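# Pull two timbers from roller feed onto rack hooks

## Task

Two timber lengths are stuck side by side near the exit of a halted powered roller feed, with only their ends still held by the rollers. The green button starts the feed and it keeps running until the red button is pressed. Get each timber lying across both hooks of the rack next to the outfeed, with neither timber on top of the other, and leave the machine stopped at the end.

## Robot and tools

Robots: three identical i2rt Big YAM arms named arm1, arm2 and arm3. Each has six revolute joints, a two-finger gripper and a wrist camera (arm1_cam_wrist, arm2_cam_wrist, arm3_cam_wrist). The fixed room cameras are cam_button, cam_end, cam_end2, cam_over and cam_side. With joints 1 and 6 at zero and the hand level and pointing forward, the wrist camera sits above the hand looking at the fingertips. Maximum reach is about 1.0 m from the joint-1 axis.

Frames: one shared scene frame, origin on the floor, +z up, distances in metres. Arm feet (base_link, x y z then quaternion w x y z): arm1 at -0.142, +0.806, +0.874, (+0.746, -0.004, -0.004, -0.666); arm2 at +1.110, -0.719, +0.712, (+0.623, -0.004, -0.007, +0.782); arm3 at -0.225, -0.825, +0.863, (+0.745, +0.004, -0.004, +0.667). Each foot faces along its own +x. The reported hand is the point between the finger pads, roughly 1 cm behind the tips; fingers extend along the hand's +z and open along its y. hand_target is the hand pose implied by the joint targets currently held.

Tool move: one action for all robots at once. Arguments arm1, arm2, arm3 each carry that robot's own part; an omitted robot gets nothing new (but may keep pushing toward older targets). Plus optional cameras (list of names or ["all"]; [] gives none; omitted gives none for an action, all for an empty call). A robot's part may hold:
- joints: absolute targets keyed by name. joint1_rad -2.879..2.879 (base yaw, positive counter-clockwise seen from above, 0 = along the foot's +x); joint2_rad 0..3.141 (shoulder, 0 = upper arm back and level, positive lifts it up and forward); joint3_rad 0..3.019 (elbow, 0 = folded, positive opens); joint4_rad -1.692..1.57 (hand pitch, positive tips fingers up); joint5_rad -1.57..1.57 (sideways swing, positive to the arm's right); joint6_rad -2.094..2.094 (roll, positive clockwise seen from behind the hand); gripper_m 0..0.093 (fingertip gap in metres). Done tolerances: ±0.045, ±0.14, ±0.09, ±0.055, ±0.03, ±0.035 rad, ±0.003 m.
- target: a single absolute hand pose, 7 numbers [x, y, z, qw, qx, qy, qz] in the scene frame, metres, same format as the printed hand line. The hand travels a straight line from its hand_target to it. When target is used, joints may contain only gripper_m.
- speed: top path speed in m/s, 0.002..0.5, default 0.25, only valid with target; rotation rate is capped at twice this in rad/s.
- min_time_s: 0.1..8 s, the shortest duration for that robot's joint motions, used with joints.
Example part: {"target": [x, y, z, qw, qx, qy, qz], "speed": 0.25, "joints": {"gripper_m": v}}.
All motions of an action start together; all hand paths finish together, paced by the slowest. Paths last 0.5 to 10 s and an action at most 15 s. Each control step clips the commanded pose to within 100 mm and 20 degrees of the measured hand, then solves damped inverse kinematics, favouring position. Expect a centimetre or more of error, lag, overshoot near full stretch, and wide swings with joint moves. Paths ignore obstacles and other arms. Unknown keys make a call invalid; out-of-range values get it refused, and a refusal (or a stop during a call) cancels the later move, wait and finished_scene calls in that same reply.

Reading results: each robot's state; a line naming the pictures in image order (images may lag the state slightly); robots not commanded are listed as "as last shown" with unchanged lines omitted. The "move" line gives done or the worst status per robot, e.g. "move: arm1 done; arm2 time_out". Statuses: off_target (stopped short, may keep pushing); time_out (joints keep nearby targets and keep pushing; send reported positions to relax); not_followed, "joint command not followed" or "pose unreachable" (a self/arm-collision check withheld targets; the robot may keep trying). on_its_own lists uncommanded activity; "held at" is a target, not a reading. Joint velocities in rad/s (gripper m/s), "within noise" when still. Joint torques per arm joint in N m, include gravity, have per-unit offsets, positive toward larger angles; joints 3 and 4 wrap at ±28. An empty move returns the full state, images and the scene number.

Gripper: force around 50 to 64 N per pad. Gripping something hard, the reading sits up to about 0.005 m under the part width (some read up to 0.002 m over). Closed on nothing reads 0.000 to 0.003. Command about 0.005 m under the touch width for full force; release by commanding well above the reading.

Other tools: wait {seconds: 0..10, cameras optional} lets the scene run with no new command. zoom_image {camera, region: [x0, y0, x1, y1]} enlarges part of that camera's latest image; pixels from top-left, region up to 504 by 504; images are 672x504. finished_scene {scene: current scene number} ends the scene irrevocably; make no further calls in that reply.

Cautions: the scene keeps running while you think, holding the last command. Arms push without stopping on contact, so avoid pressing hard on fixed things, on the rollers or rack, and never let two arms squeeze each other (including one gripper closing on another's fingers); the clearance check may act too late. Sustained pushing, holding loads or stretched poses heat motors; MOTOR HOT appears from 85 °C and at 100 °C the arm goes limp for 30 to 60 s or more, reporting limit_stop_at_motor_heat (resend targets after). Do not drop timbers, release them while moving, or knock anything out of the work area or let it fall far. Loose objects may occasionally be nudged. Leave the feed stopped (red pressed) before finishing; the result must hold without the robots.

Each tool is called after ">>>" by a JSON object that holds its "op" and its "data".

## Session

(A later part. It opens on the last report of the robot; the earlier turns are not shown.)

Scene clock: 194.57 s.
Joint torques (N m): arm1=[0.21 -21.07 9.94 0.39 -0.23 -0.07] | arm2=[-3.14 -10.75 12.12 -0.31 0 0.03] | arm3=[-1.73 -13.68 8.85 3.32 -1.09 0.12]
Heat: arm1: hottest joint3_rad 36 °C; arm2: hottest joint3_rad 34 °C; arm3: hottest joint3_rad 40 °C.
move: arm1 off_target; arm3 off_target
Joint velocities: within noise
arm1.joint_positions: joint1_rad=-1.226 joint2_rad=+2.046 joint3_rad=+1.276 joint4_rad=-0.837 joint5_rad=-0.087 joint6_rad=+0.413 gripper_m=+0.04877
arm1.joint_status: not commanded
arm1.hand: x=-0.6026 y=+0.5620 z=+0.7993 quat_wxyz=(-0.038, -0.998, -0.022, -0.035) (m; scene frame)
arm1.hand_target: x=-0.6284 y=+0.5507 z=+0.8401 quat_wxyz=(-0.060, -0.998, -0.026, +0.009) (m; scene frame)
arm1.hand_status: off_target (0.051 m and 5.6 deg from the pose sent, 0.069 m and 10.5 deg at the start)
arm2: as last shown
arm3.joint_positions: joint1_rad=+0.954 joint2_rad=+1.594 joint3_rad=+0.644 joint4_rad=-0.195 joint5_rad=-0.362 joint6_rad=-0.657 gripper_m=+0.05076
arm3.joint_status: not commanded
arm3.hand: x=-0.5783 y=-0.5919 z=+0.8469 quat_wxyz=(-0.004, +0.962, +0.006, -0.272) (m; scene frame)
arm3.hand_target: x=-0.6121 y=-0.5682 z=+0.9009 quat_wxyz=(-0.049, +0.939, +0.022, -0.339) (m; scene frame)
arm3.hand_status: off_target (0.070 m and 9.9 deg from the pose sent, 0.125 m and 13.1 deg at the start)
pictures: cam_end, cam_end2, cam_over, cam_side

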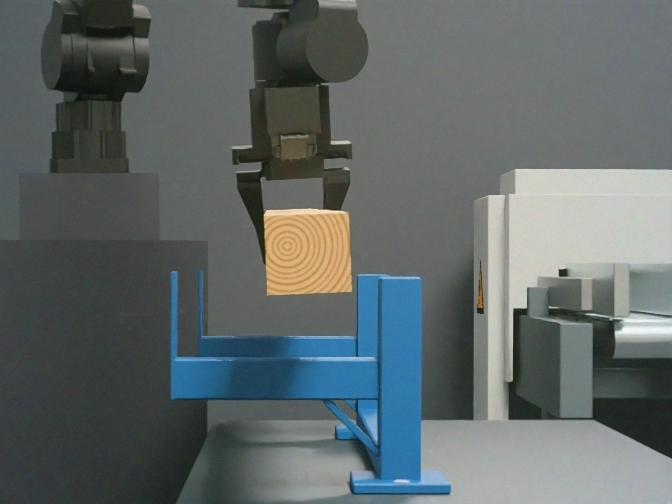

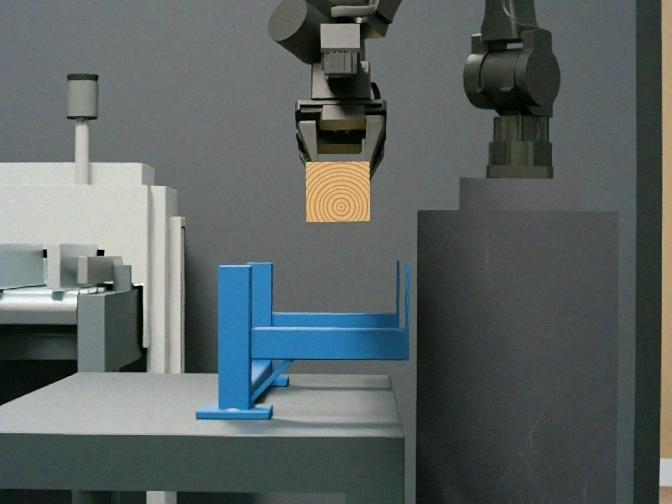

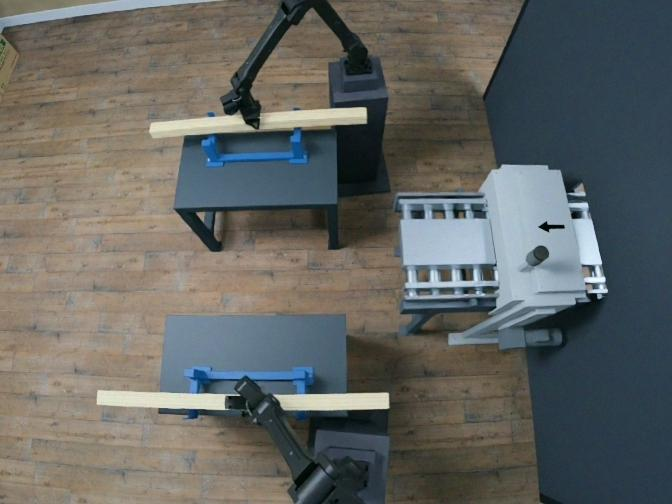

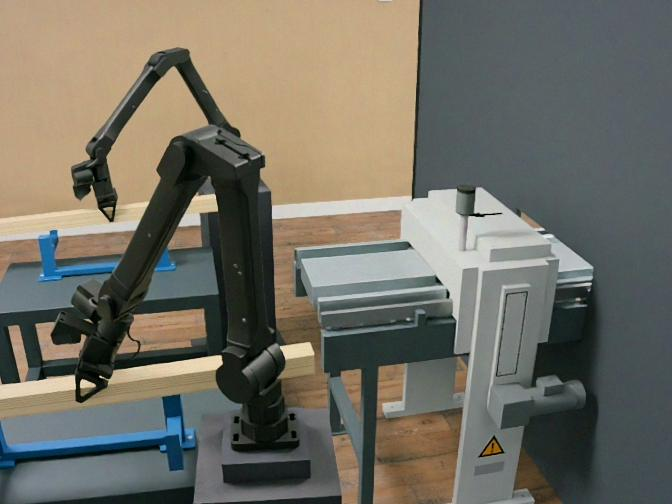

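>>> {"op": "move", "data": {"arm1": {"target": [-0.63, 0.557, 0.767, 0.06, 0.998, 0.006, -0.007], "speed": 0.12}, "arm3": {"target": [-0.615, -0.556, 0.79, -0.0497, 0.94, 0.0214, -0.34], "speed": 0.12}, "cameras": ["cam_end", "cam_end2", "cam_over", "cam_side"]}}

Scene clock: 210.67 s.
Joint torques (N m): arm1=[-0.26 -21.01 8.36 0.29 -0.27 0.04] | arm2=[-3.14 -10.75 12.12 -0.31 0 0.03] | arm3=[-2.61 -12.92 6.23 3.45 -1.22 -0.03]
Heat: arm1: hottest joint2_rad 33 °C; arm2: hottest joint3_rad 35 °C; arm3: hottest joint3_rad 39 °C.
move: arm1 off_target; arm3 off_target
Joint velocities: within noise
arm1.joint_positions: joint1_rad=-1.234 joint2_rad=+2.162 joint3_rad=+1.253 joint4_rad=-0.682 joint5_rad=-0.086 joint6_rad=+0.425 gripper_m=+0.04877
arm1.joint_status: not commanded
arm1.hand: x=-0.6027 y=+0.5659 z=+0.7346 quat_wxyz=(-0.041, -0.999, -0.012, -0.028) (m; scene frame)
arm1.hand_target: x=-0.6291 y=+0.5576 z=+0.7672 quat_wxyz=(-0.060, -0.998, -0.006, +0.007) (m; scene frame)
arm1.hand_status: off_target (0.043 m and 4.6 deg from the pose sent, 0.043 m and 5.7 deg at the start)
arm2: as last shown
arm3.joint_positions: joint1_rad=+0.947 joint2_rad=+1.899 joint3_rad=+0.625 joint4_rad=+0.155 joint5_rad=-0.365 joint6_rad=-0.657 gripper_m=+0.05076
arm3.joint_status: not commanded
arm3.hand: x=-0.5801 y=-0.5858 z=+0.7544 quat_wxyz=(-0.012, +0.959, +0.005, -0.282) (m; scene frame)
arm3.hand_target: x=-0.6127 y=-0.5574 z=+0.7915 quat_wxyz=(-0.050, +0.939, +0.022, -0.339) (m; scene frame)
arm3.hand_status: off_target (0.058 m and 8.4 deg from the pose sent, 0.077 m and 9.9 deg at the start)
pictures: cam_end, cam_end2, cam_over, cam_side

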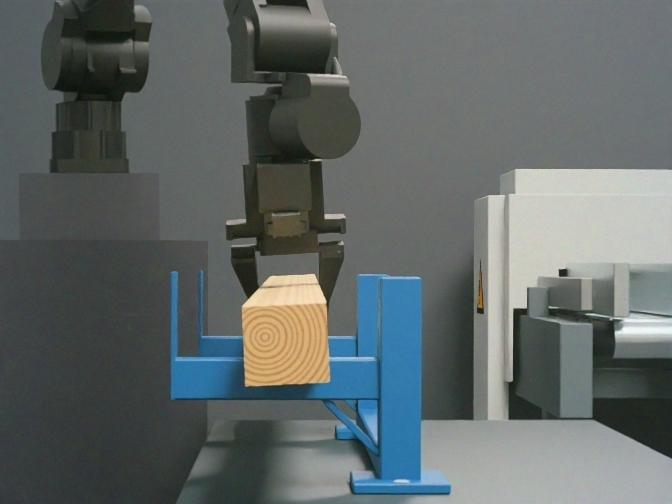

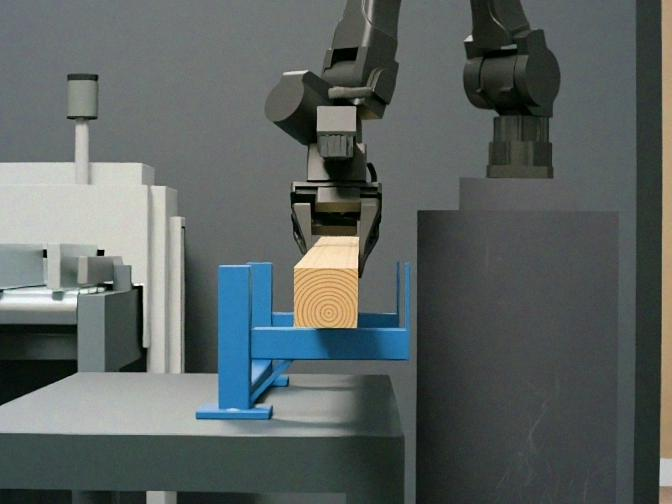

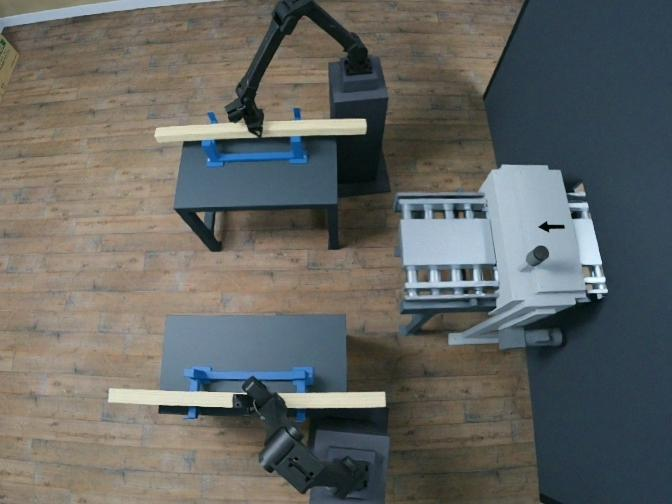

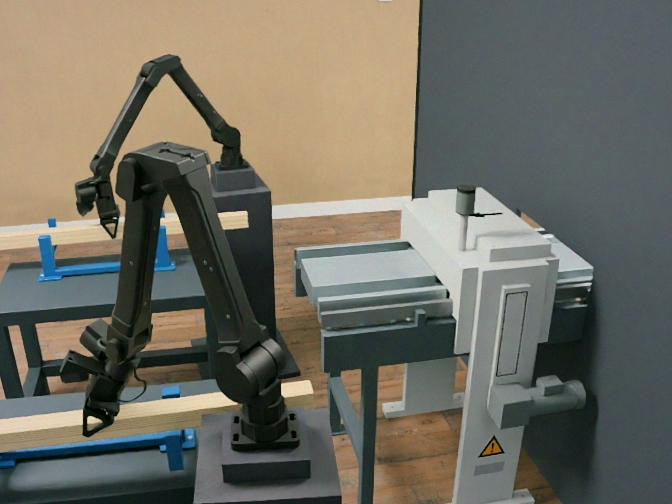

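>>> {"op": "move", "data": {"arm1": {"target": [-0.63, 0.557, 0.752, 0.06, 0.998, 0.006, -0.007], "speed": 0.1}, "arm3": {"target": [-0.615, -0.556, 0.765, -0.0497, 0.94, 0.0214, -0.34], "speed": 0.1}, "cameras": ["cam_end", "cam_end2", "cam_side"]}}

Scene clock: 224.90 s.
Joint torques (N m): arm1=[-0.09 -19.31 8.42 0.73 -0.27 0.05] | arm2=[-3.14 -10.75 12.12 -0.31 0 0.03] | arm3=[-2.55 -13.1 5.91 3.44 -1.12 -0.02]
Heat: arm1: hottest joint2_rad 32 °C; arm2: hottest joint3_rad 35 °C; arm3: hottest joint3_rad 36 °C.
move: arm1 off_target; arm3 off_target
Joint velocities: within noise
arm1.joint_positions: joint1_rad=-1.234 joint2_rad=+2.169 joint3_rad=+1.253 joint4_rad=-0.663 joint5_rad=-0.086 joint6_rad=+0.426 gripper_m=+0.04877
arm1.joint_status: not commanded
arm1.hand: x=-0.6050 y=+0.5647 z=+0.7307 quat_wxyz=(-0.043, -0.999, -0.012, -0.023) (m; scene frame)
arm1.hand_target: x=-0.6293 y=+0.5575 z=+0.7525 quat_wxyz=(-0.060, -0.998, -0.006, +0.007) (m; scene frame)
arm1.hand_status: off_target (0.034 m and 4.0 deg from the pose sent, 0.034 m and 4.6 deg at the start)
arm2: as last shown
arm3.joint_positions: joint1_rad=+0.947 joint2_rad=+1.977 joint3_rad=+0.625 joint4_rad=+0.232 joint5_rad=-0.368 joint6_rad=-0.658 gripper_m=+0.05076
arm3.joint_status: not commanded
arm3.hand: x=-0.5778 y=-0.5883 z=+0.7313 quat_wxyz=(-0.010, +0.959, +0.006, -0.283) (m; scene frame)
arm3.hand_target: x=-0.6126 y=-0.5576 z=+0.7668 quat_wxyz=(-0.050, +0.939, +0.022, -0.339) (m; scene frame)
arm3.hand_status: off_target (0.060 m and 8.5 deg from the pose sent, 0.047 m and 8.5 deg at the start)
pictures: cam_end, cam_end2, cam_side

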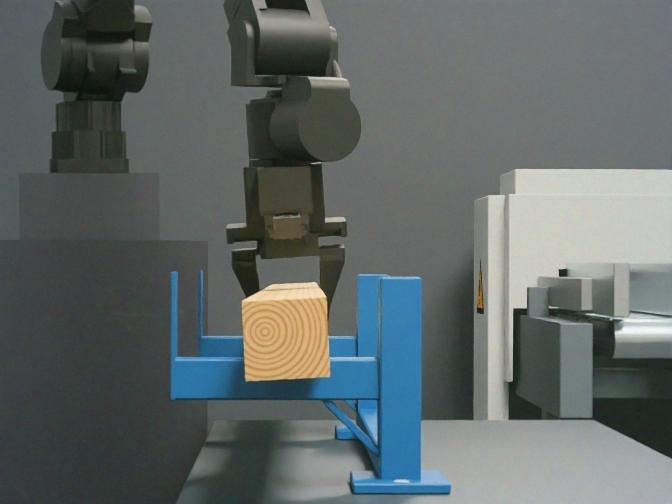

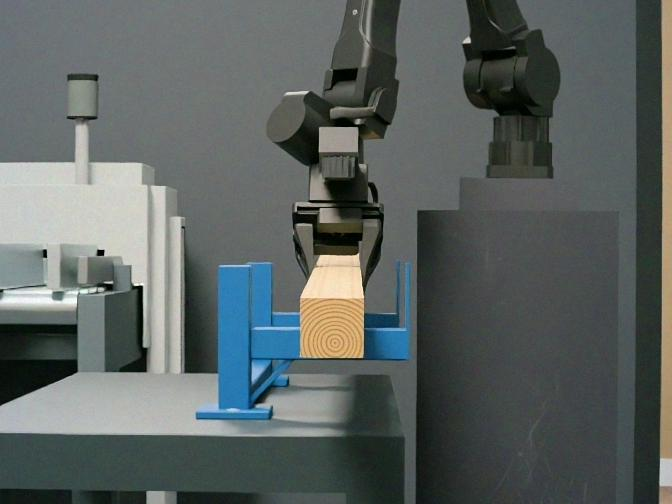

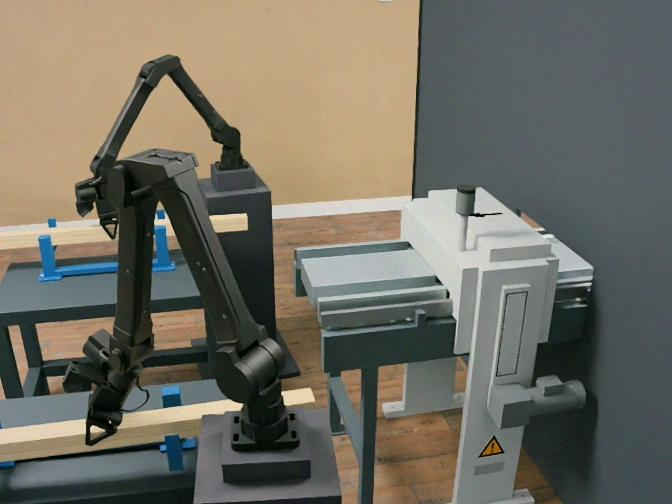

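>>> {"op": "move", "data": {"arm1": {"joints": {"gripper_m": 0.068}}, "arm3": {"target": [-0.615, -0.556, 0.742, -0.0497, 0.94, 0.0214, -0.34], "speed": 0.06}, "cameras": ["cam_end", "cam_end2", "cam_side"]}}

Scene clock: 232.50 s.
Joint torques (N m): arm1=[-0.32 -17.26 8.7 0.7 -0.21 0.05] | arm2=[-3.14 -10.75 12.14 -0.31 0 0.03] | arm3=[-2.37 -11.05 6.27 3.29 -0.69 0]
Heat: arm1: hottest joint2_rad 33 °C; arm2: hottest joint3_rad 35 °C; arm3: hottest joint3_rad 35 °C.
move: arm1 done; arm3 off_target
Joint velocities: within noise
arm1.joint_positions: joint1_rad=-1.234 joint2_rad=+2.142 joint3_rad=+1.253 joint4_rad=-0.661 joint5_rad=-0.088 joint6_rad=+0.426 gripper_m=+0.06794
arm1.joint_status: all done
arm1.hand: x=-0.6121 y=+0.5610 z=+0.7447 quat_wxyz=(-0.050, -0.999, -0.013, -0.010) (m; scene frame)
arm1.hand_target: x=-0.6292 y=+0.5575 z=+0.7525 quat_wxyz=(-0.060, -0.998, -0.006, +0.007) (m; scene frame)
arm1.hand_status: not commanded
arm2: as last shown
arm3.joint_positions: joint1_rad=+0.946 joint2_rad=+2.022 joint3_rad=+0.625 joint4_rad=+0.305 joint5_rad=-0.380 joint6_rad=-0.657 gripper_m=+0.05076
arm3.joint_status: not commanded
arm3.hand: x=-0.5811 y=-0.5873 z=+0.7217 quat_wxyz=(-0.014, +0.955, +0.009, -0.296) (m; scene frame)
arm3.hand_target: x=-0.6128 y=-0.5573 z=+0.7444 quat_wxyz=(-0.050, +0.939, +0.022, -0.339) (m; scene frame)
arm3.hand_status: off_target (0.050 m and 6.8 deg from the pose sent, 0.050 m and 8.5 deg at the start)
pictures: cam_end, cam_end2, cam_side

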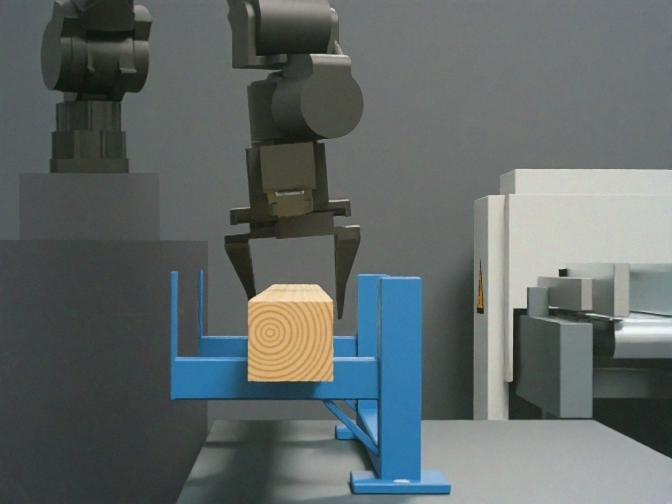

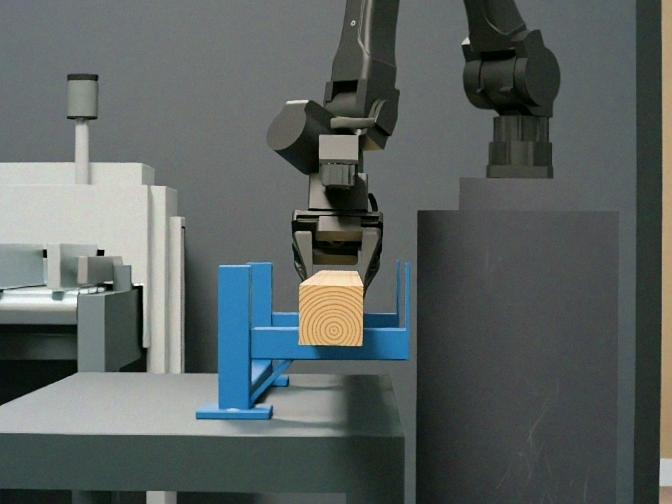

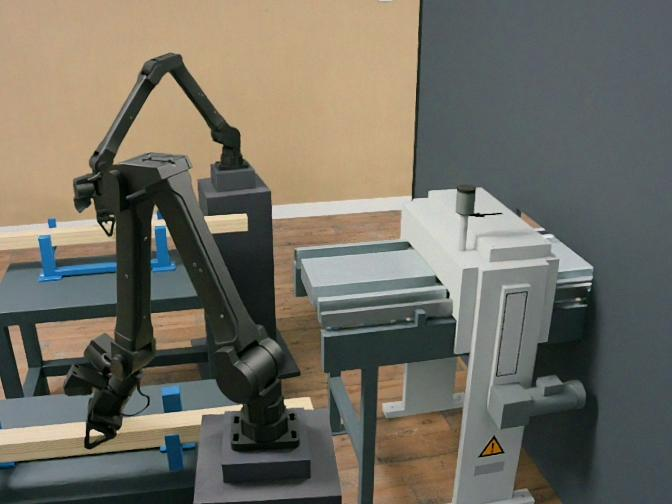

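>>> {"op": "move", "data": {"arm1": {"joints": {"gripper_m": 0.09}}, "arm3": {"joints": {"gripper_m": 0.06}}}}

>>> {"op": "move", "data": {"arm1": {"target": [-0.625, 0.557, 0.95, 0.06, 0.998, 0.006, -0.007], "speed": 0.15}, "arm3": {"joints": {"gripper_m": 0.09}}, "cameras": ["cam_end", "cam_end2", "cam_side"]}}

Scene clock: 244.23 s.
Joint torques (N m): arm1=[-0.15 -16.97 8.73 0.73 -0.21 0.05] | arm2=[-3.14 -10.75 12.12 -0.32 0 0.03] | arm3=[-2.43 -11.05 5.72 2.44 -0.28 0]
Heat: arm1: hottest joint2_rad 32 °C; arm2: hottest joint3_rad 35 °C; arm3: hottest joint3_rad 34 °C.
move: arm1 done; arm3 done
Joint velocities: within noise
arm1.joint_positions: joint1_rad=-1.234 joint2_rad=+2.142 joint3_rad=+1.253 joint4_rad=-0.661 joint5_rad=-0.088 joint6_rad=+0.426 gripper_m=+0.08990
arm1.joint_status: all done
arm1.hand: x=-0.6121 y=+0.5610 z=+0.7447 quat_wxyz=(-0.050, -0.999, -0.013, -0.010) (m; scene frame)
arm1.hand_target: x=-0.6292 y=+0.5575 z=+0.7525 quat_wxyz=(-0.060, -0.998, -0.006, +0.007) (m; scene frame)
arm1.hand_status: not commanded
arm2: as last shown
arm3.joint_positions: joint1_rad=+0.946 joint2_rad=+2.022 joint3_rad=+0.634 joint4_rad=+0.327 joint5_rad=-0.392 joint6_rad=-0.657 gripper_m=+0.05996
arm3.joint_status: all done
arm3.hand: x=-0.5896 y=-0.5822 z=+0.7267 quat_wxyz=(-0.020, +0.950, +0.014, -0.311) (m; scene frame)
arm3.hand_target: x=-0.6128 y=-0.5573 z=+0.7444 quat_wxyz=(-0.050, +0.939, +0.022, -0.339) (m; scene frame)
arm3.hand_status: not commanded
pictures: none

Scene clock: 246.33 s.
Joint torques (N m): arm1=[0.62 -15.38 12.56 -0.09 -0.19 0.05] | arm2=[-3.14 -10.81 12.12 -0.31 0 0.03] | arm3=[-2.37 -11.22 4.16 2 -0.27 0.01]
Heat: arm1: hottest joint2_rad 32 °C; arm2: hottest joint3_rad 36 °C; arm3: hottest joint3_rad 34 °C.
move: arm1 off_target; arm3 done
Joint velocities: within noise
arm1.joint_positions: joint1_rad=-1.234 joint2_rad=+1.820 joint3_rad=+1.351 joint4_rad=-1.070 joint5_rad=-0.088 joint6_rad=+0.434 gripper_m=+0.08992
arm1.joint_status: not commanded
arm1.hand: x=-0.6124 y=+0.5633 z=+0.9371 quat_wxyz=(-0.053, -0.999, -0.009, -0.005) (m; scene frame)
arm1.hand_target: x=-0.6245 y=+0.5573 z=+0.9500 quat_wxyz=(-0.060, -0.998, -0.006, +0.007) (m; scene frame)
arm1.hand_status: off_target (0.019 m and 1.6 deg from the pose sent, 0.206 m and 2.3 deg at the start)
arm2.joint_positions: joint1_rad=-0.052 joint2_rad=+1.405 joint3_rad=+1.263 joint4_rad=-1.482 joint5_rad=-0.014 joint6_rad=+0.174 gripper_m=+0.00051
arm2.joint_status: not commanded
arm2.hand: x=+1.0382 y=-0.3352 z=+0.9267 quat_wxyz=(+0.014, +0.706, -0.707, +0.021) (m; scene frame)
arm2.hand_target: x=+1.0392 y=-0.3202 z=+0.9499 quat_wxyz=(+0.000, +0.707, -0.707, +0.000) (m; scene frame)
arm2.hand_status: not commanded
arm3.joint_positions: joint1_rad=+0.946 joint2_rad=+2.019 joint3_rad=+0.660 joint4_rad=+0.343 joint5_rad=-0.392 joint6_rad=-0.657 gripper_m=+0.08993
arm3.joint_status: all done
arm3.hand: x=-0.6035 y=-0.5698 z=+0.7349 quat_wxyz=(-0.034, +0.945, +0.019, -0.326) (m; scene frame)
arm3.hand_target: x=-0.6127 y=-0.5574 z=+0.7444 quat_wxyz=(-0.050, +0.939, +0.022, -0.339) (m; scene frame)
arm3.hand_status: not commanded
pictures: cam_end, cam_end2, cam_side

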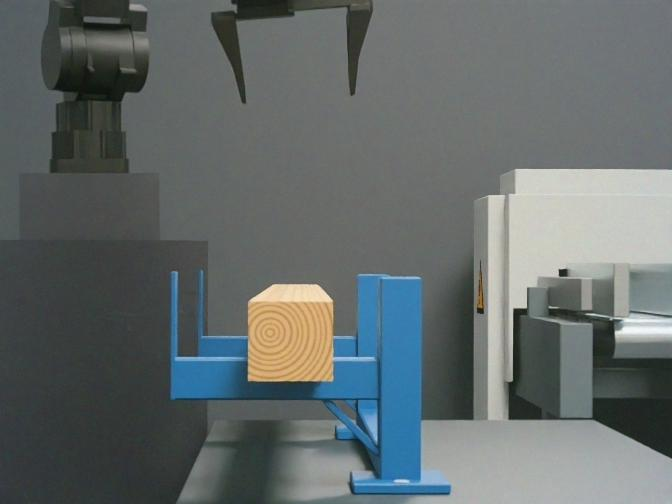

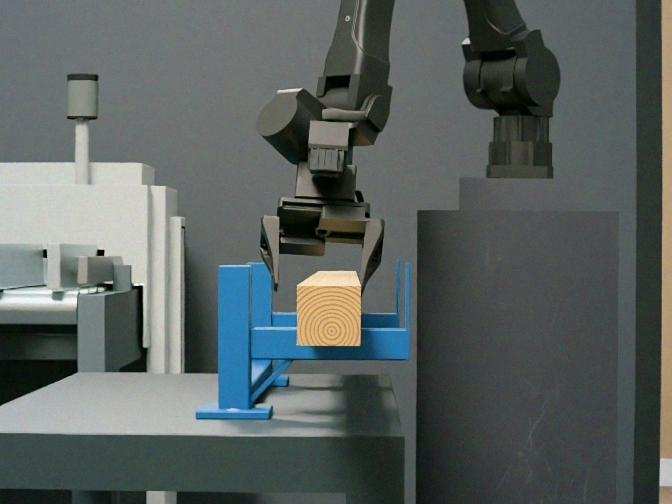

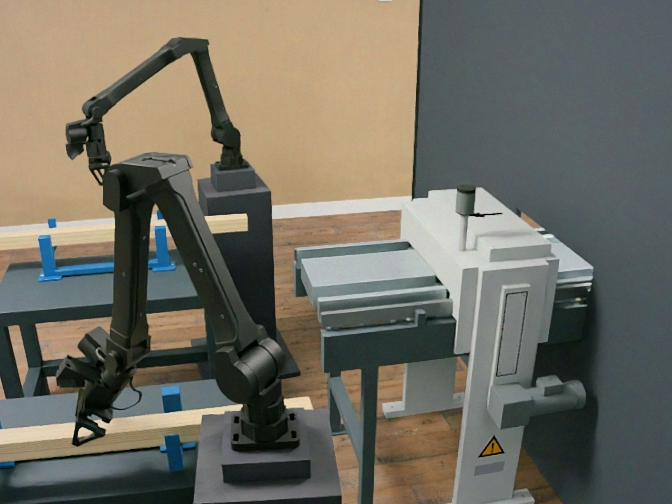

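>>> {"op": "move", "data": {"arm3": {"target": [-0.58, -0.573, 0.95, -0.0497, 0.94, 0.0214, -0.34], "speed": 0.15}, "cameras": ["cam_end2", "cam_end", "cam_over", "cam_button"]}}

Scene clock: 254.30 s.
Joint torques (N m): arm1=[0.32 -15.44 12.53 -0.12 -0.19 0.03] | arm2=[-3.19 -10.75 12.11 -0.31 0 0.03] | arm3=[-2.67 -7 10.58 1.2 -0.44 -0.03]
Heat: arm1: hottest joint2_rad 32 °C; arm2: hottest joint3_rad 36 °C; arm3: hottest joint3_rad 33 °C.
move: arm3 off_target
Joint velocities: within noise
arm1, arm2: as last shown
arm3.joint_positions: joint1_rad=+0.912 joint2_rad=+1.343 joint3_rad=+0.629 joint4_rad=-0.315 joint5_rad=-0.409 joint6_rad=-0.684 gripper_m=+0.08994
arm3.joint_status: not commanded
arm3.hand: x=-0.5685 y=-0.5886 z=+0.9301 quat_wxyz=(-0.034, +0.945, +0.016, -0.326) (m; scene frame)
arm3.hand_target: x=-0.5794 y=-0.5736 z=+0.9504 quat_wxyz=(-0.050, +0.939, +0.021, -0.340) (m; scene frame)
arm3.hand_status: off_target (0.028 m and 2.5 deg from the pose sent, 0.216 m and 2.5 deg at the start)
pictures: cam_button, cam_end, cam_end2, cam_over

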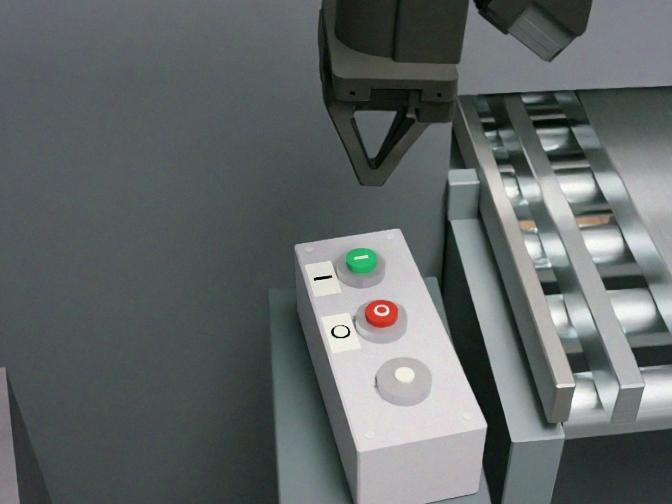

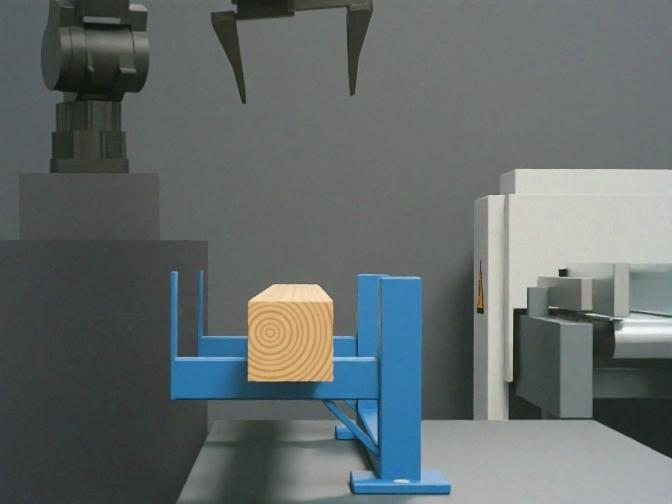

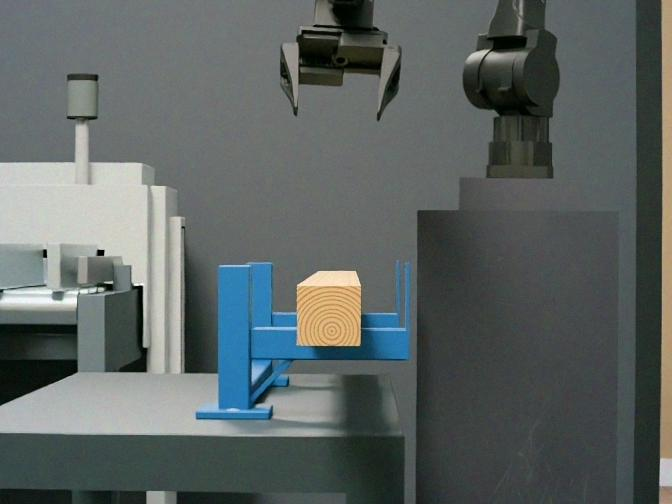

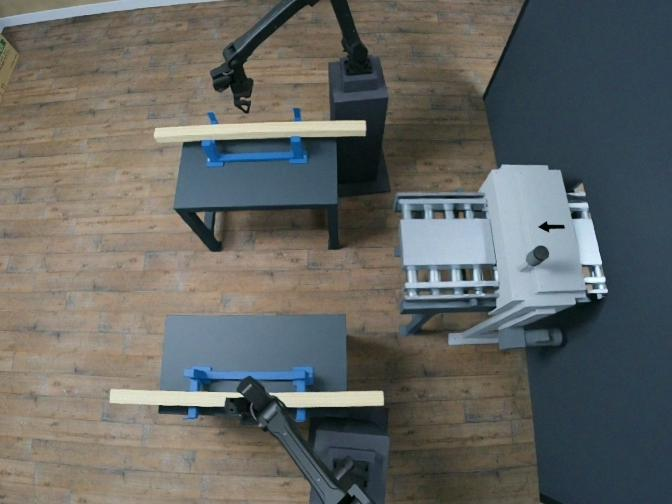

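Both timbers are in the hooks and the machine is stopped.

>>> {"op": "finished_scene", "data": {"scene": 2}}

The scene is finished: the task was done.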